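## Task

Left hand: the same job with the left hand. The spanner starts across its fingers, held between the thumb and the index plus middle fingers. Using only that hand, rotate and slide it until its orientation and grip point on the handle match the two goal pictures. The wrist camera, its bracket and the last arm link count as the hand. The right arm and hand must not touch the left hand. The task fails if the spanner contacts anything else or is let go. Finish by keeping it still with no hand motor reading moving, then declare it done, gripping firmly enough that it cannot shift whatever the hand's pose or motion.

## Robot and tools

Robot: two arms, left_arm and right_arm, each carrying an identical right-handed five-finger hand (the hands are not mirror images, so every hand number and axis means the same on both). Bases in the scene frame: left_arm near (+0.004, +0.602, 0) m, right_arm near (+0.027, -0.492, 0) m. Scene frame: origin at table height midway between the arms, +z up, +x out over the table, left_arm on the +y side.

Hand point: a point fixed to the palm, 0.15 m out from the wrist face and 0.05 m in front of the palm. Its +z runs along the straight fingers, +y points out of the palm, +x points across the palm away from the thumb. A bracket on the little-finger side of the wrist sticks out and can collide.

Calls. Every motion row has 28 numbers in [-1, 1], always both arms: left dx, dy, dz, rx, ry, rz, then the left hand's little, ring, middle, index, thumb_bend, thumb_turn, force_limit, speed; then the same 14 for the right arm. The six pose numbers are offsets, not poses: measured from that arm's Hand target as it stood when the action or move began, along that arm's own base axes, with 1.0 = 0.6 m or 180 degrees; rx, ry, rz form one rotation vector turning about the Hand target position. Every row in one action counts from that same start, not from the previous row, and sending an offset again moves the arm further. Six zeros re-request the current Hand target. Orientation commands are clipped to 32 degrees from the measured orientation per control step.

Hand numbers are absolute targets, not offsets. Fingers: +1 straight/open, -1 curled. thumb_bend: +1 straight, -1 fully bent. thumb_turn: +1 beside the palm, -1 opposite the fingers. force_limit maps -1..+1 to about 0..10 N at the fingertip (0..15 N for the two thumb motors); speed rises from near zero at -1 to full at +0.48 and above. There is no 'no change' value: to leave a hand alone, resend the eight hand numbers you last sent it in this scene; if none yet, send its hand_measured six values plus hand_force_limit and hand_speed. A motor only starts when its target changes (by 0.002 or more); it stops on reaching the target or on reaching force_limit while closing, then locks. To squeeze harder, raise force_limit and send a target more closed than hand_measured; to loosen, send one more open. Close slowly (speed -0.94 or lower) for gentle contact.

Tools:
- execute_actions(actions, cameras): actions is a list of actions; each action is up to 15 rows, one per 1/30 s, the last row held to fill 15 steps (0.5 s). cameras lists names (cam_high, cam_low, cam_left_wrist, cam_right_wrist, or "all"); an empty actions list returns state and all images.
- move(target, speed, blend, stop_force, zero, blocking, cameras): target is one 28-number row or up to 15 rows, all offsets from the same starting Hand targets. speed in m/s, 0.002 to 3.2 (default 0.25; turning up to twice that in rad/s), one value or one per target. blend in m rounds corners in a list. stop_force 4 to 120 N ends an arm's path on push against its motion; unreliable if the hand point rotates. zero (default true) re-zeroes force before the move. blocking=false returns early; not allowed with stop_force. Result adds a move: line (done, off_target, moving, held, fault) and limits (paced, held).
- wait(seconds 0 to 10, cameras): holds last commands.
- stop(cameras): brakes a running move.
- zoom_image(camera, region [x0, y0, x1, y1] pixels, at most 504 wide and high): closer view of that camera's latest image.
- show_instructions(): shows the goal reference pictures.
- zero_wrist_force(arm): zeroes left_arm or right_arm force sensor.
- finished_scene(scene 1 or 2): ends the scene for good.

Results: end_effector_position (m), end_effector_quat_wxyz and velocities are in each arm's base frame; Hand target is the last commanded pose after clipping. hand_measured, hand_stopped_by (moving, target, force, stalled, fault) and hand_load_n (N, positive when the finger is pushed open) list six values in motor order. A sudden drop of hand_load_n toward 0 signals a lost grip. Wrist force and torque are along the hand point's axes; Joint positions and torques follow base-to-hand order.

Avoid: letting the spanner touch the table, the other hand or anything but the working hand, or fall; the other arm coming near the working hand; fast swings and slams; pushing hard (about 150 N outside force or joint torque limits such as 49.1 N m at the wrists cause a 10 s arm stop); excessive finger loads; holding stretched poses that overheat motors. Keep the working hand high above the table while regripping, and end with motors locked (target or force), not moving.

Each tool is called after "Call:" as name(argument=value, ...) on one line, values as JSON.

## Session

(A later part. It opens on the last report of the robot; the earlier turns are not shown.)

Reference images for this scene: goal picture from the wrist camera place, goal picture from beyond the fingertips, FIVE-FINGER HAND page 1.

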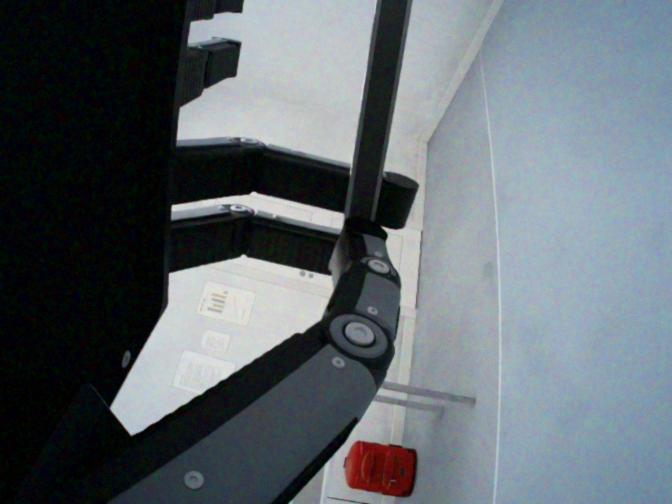

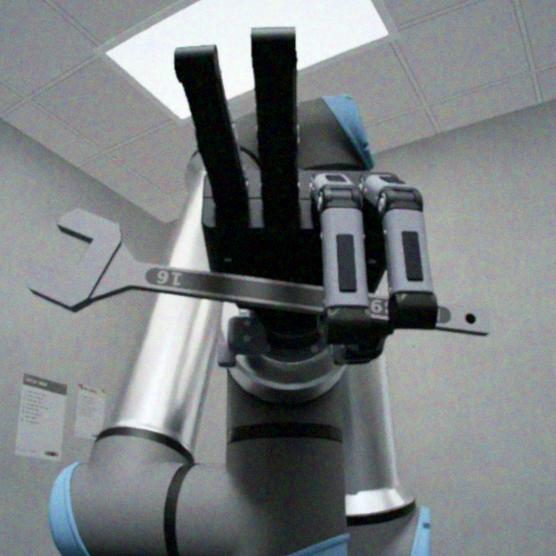

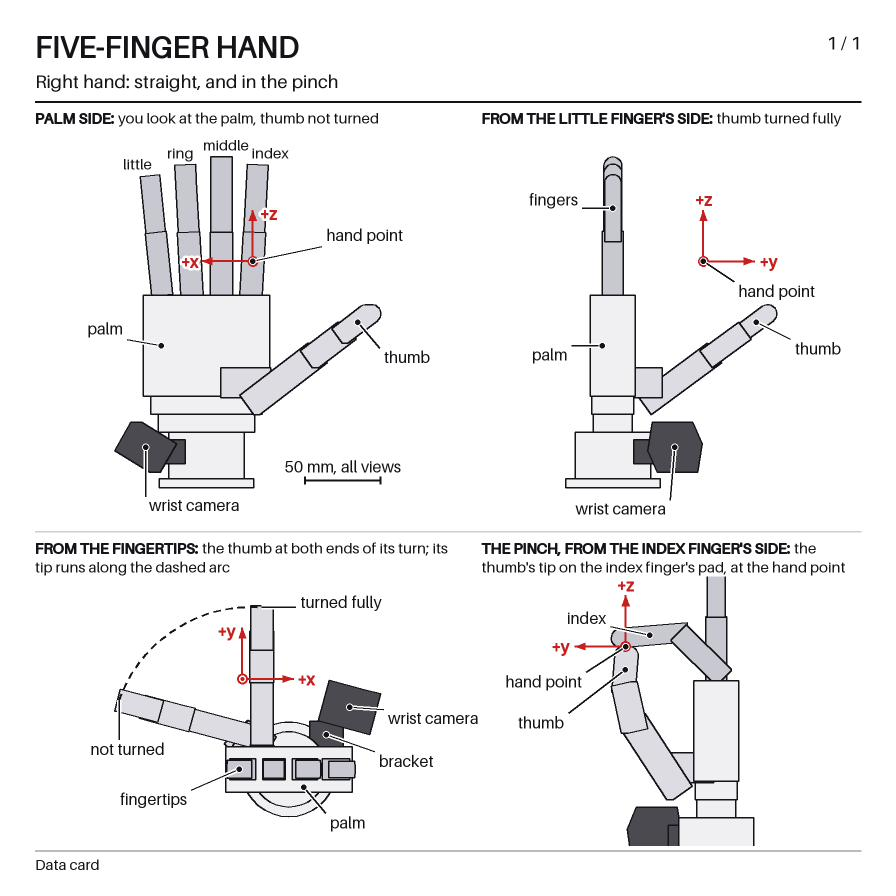

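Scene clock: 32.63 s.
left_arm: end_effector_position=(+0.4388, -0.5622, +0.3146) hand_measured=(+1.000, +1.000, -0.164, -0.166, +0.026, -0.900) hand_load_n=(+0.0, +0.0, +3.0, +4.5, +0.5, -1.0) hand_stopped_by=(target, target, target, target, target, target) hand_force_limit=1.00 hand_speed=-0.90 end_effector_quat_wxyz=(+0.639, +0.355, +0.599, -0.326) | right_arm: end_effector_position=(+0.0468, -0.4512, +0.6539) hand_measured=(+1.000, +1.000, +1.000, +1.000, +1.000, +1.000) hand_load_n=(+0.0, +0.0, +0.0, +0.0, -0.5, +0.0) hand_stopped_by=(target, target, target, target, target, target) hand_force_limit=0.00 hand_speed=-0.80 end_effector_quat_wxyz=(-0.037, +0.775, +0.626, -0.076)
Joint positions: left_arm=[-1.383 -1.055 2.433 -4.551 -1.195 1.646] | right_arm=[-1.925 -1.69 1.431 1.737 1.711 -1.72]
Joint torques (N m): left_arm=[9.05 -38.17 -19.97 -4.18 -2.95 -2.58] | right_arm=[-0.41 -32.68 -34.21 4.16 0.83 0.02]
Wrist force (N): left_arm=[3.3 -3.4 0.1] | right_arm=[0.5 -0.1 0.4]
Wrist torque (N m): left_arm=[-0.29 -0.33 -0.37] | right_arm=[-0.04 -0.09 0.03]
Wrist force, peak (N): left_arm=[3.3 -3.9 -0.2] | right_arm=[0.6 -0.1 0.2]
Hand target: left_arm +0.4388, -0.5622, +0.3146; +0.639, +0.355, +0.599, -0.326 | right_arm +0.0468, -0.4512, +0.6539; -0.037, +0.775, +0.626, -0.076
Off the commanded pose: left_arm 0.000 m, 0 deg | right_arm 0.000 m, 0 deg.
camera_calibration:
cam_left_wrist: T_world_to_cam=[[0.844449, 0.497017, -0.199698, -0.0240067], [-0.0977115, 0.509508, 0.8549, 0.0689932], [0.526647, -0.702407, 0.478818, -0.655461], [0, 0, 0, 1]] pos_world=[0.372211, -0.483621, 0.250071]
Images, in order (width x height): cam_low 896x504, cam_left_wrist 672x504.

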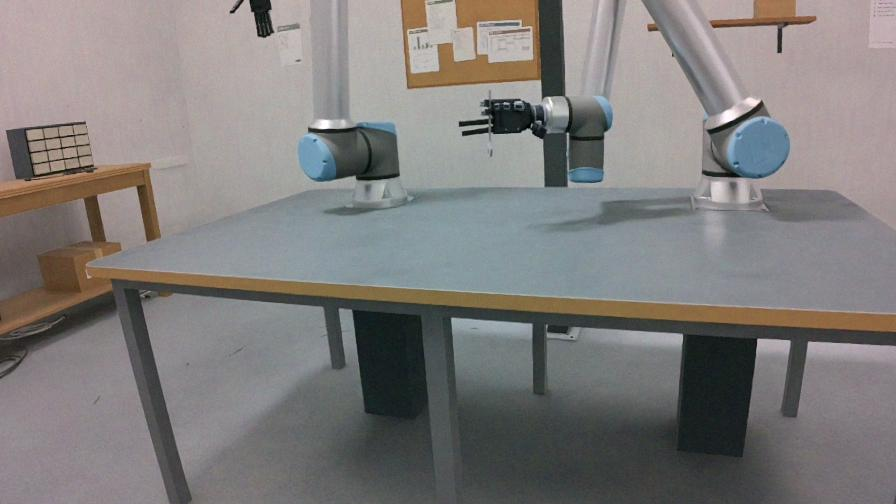

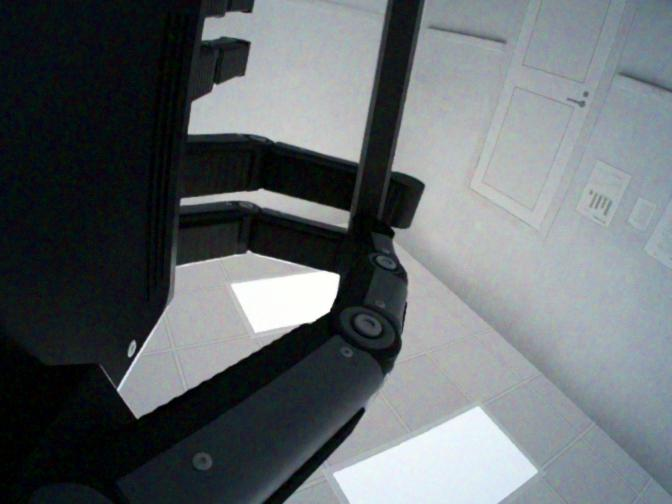

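Call:
execute_actions(actions=[[[0,0,0,0,0,0,1,1,-0.1542,-0.1562,0.026,-0.9,1,-0.9,0,0,0,0,0,0,1,1,1,1,1,1,0,-0.8],[0,0,0,0,0,0,1,1,-0.1542,-0.1562,0.026,-0.9,1,-0.9,0,0,0,0,0,0,1,1,1,1,1,1,0,-0.8],[0,0,0,0,0,0,1,1,-0.1542,-0.1562,0.026,-0.9,1,-0.9,0,0,0,0,0,0,1,1,1,1,1,1,0,-0.8],[0,0,0,0,0,0,1,1,-0.1542,-0.1562,0.026,-0.9,1,-0.9,0,0,0,0,0,0,1,1,1,1,1,1,0,-0.8],[0,0,0,0,0,0,1,1,-0.164,-0.166,0.026,-0.9,1,-0.9,0,0,0,0,0,0,1,1,1,1,1,1,0,-0.8]],[[0,0,0,0,0,0,1,1,-0.25,-0.25,0.026,-0.9,1,-0.93,0,0,0,0,0,0,1,1,1,1,1,1,0,-0.8]]], cameras=["cam_left_wrist","cam_low"])

Call:
zoom_image(camera="cam_low", region=[440, 80, 530, 170])

Scene clock: 36.73 s.
left_arm: end_effector_position=(+0.4388, -0.5622, +0.3146) hand_measured=(+1.000, +1.000, -0.180, -0.176, +0.026, -0.900) hand_load_n=(+0.0, +0.0, +12.5, +10.0, +1.5, -1.0) hand_stopped_by=(target, target, force, force, target, target) hand_force_limit=1.00 hand_speed=-0.93 end_effector_quat_wxyz=(+0.639, +0.355, +0.599, -0.326) | right_arm: end_effector_position=(+0.0468, -0.4512, +0.6539) hand_measured=(+1.000, +1.000, +1.000, +1.000, +1.000, +1.000) hand_load_n=(+0.0, +0.0, +0.0, +0.0, +0.0, +0.0) hand_stopped_by=(target, target, target, target, target, target) hand_force_limit=0.00 hand_speed=-0.80 end_effector_quat_wxyz=(-0.037, +0.775, +0.626, -0.076)
Joint positions: left_arm=[-1.383 -1.055 2.433 -4.551 -1.195 1.646] | right_arm=[-1.925 -1.69 1.431 1.737 1.711 -1.72]
Joint torques (N m): left_arm=[7.73 -45.1 -18.25 -1.83 -2.85 -1.83] | right_arm=[-2.38 -29.84 -33.69 4.41 0.61 -0.11]
Wrist force (N): left_arm=[3.1 -3.2 -0.1] | right_arm=[0.3 -0.3 0.5]
Wrist torque (N m): left_arm=[-0.24 -0.29 -0.38] | right_arm=[-0.06 -0.05 0.01]
Wrist force, peak (N): left_arm=[3.4 -3.8 0.1] | right_arm=[0.7 -0.1 0.4]
Hand target: left_arm +0.4388, -0.5622, +0.3146; +0.639, +0.355, +0.599, -0.326 | right_arm +0.0468, -0.4512, +0.6539; -0.037, +0.775, +0.626, -0.076
Off the commanded pose: left_arm 0.000 m, 0 deg | right_arm 0.000 m, 0 deg.
camera_calibration:
cam_left_wrist: T_world_to_cam=[[0.844449, 0.497017, -0.199698, -0.0240067], [-0.0977115, 0.509508, 0.8549, 0.0689932], [0.526647, -0.702407, 0.478818, -0.655461], [0, 0, 0, 1]] pos_world=[0.372211, -0.483621, 0.250071]
Images, in order (width x height): cam_low 896x504, cam_left_wrist 672x504.

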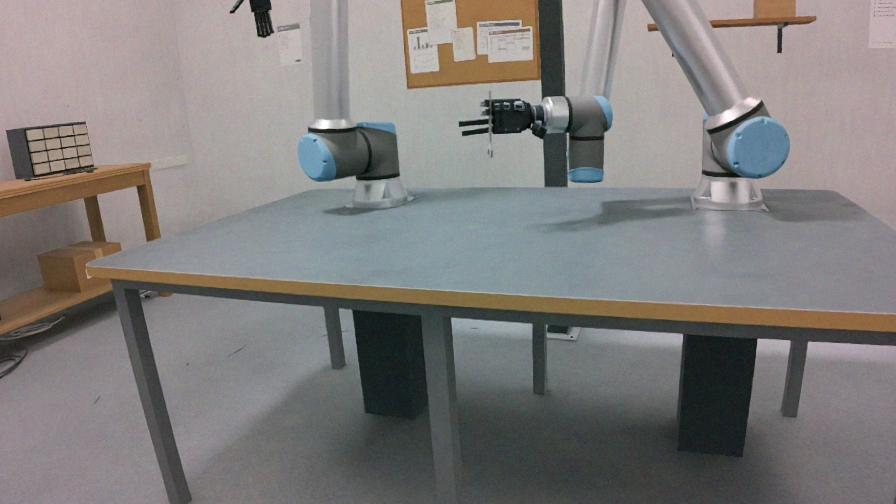

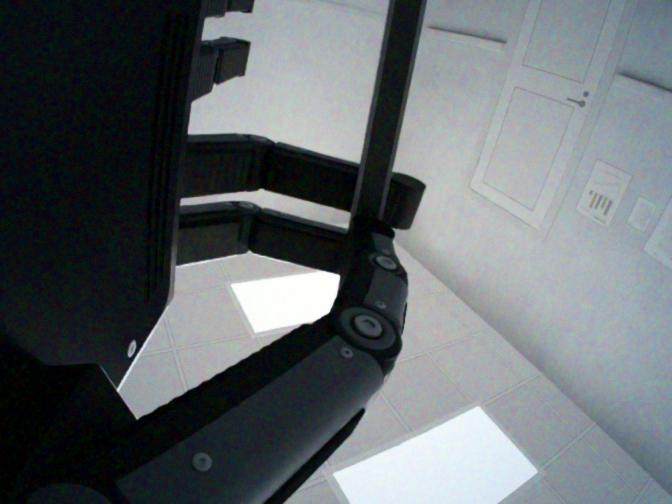

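Scaled by 5.600 from the camera's 896x504 image, which has a finer 1280x720 frame.

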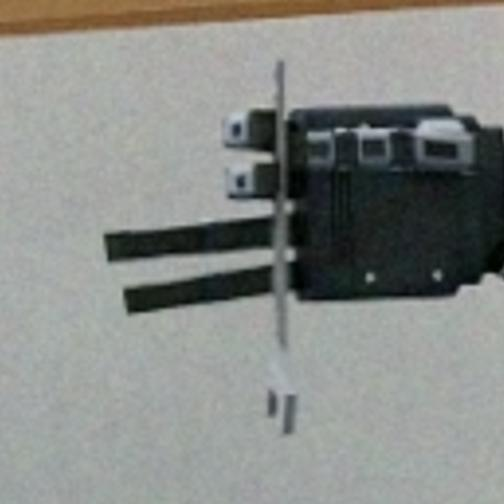

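Call:
finished_scene(scene=2)

The scene is finished: the task was done.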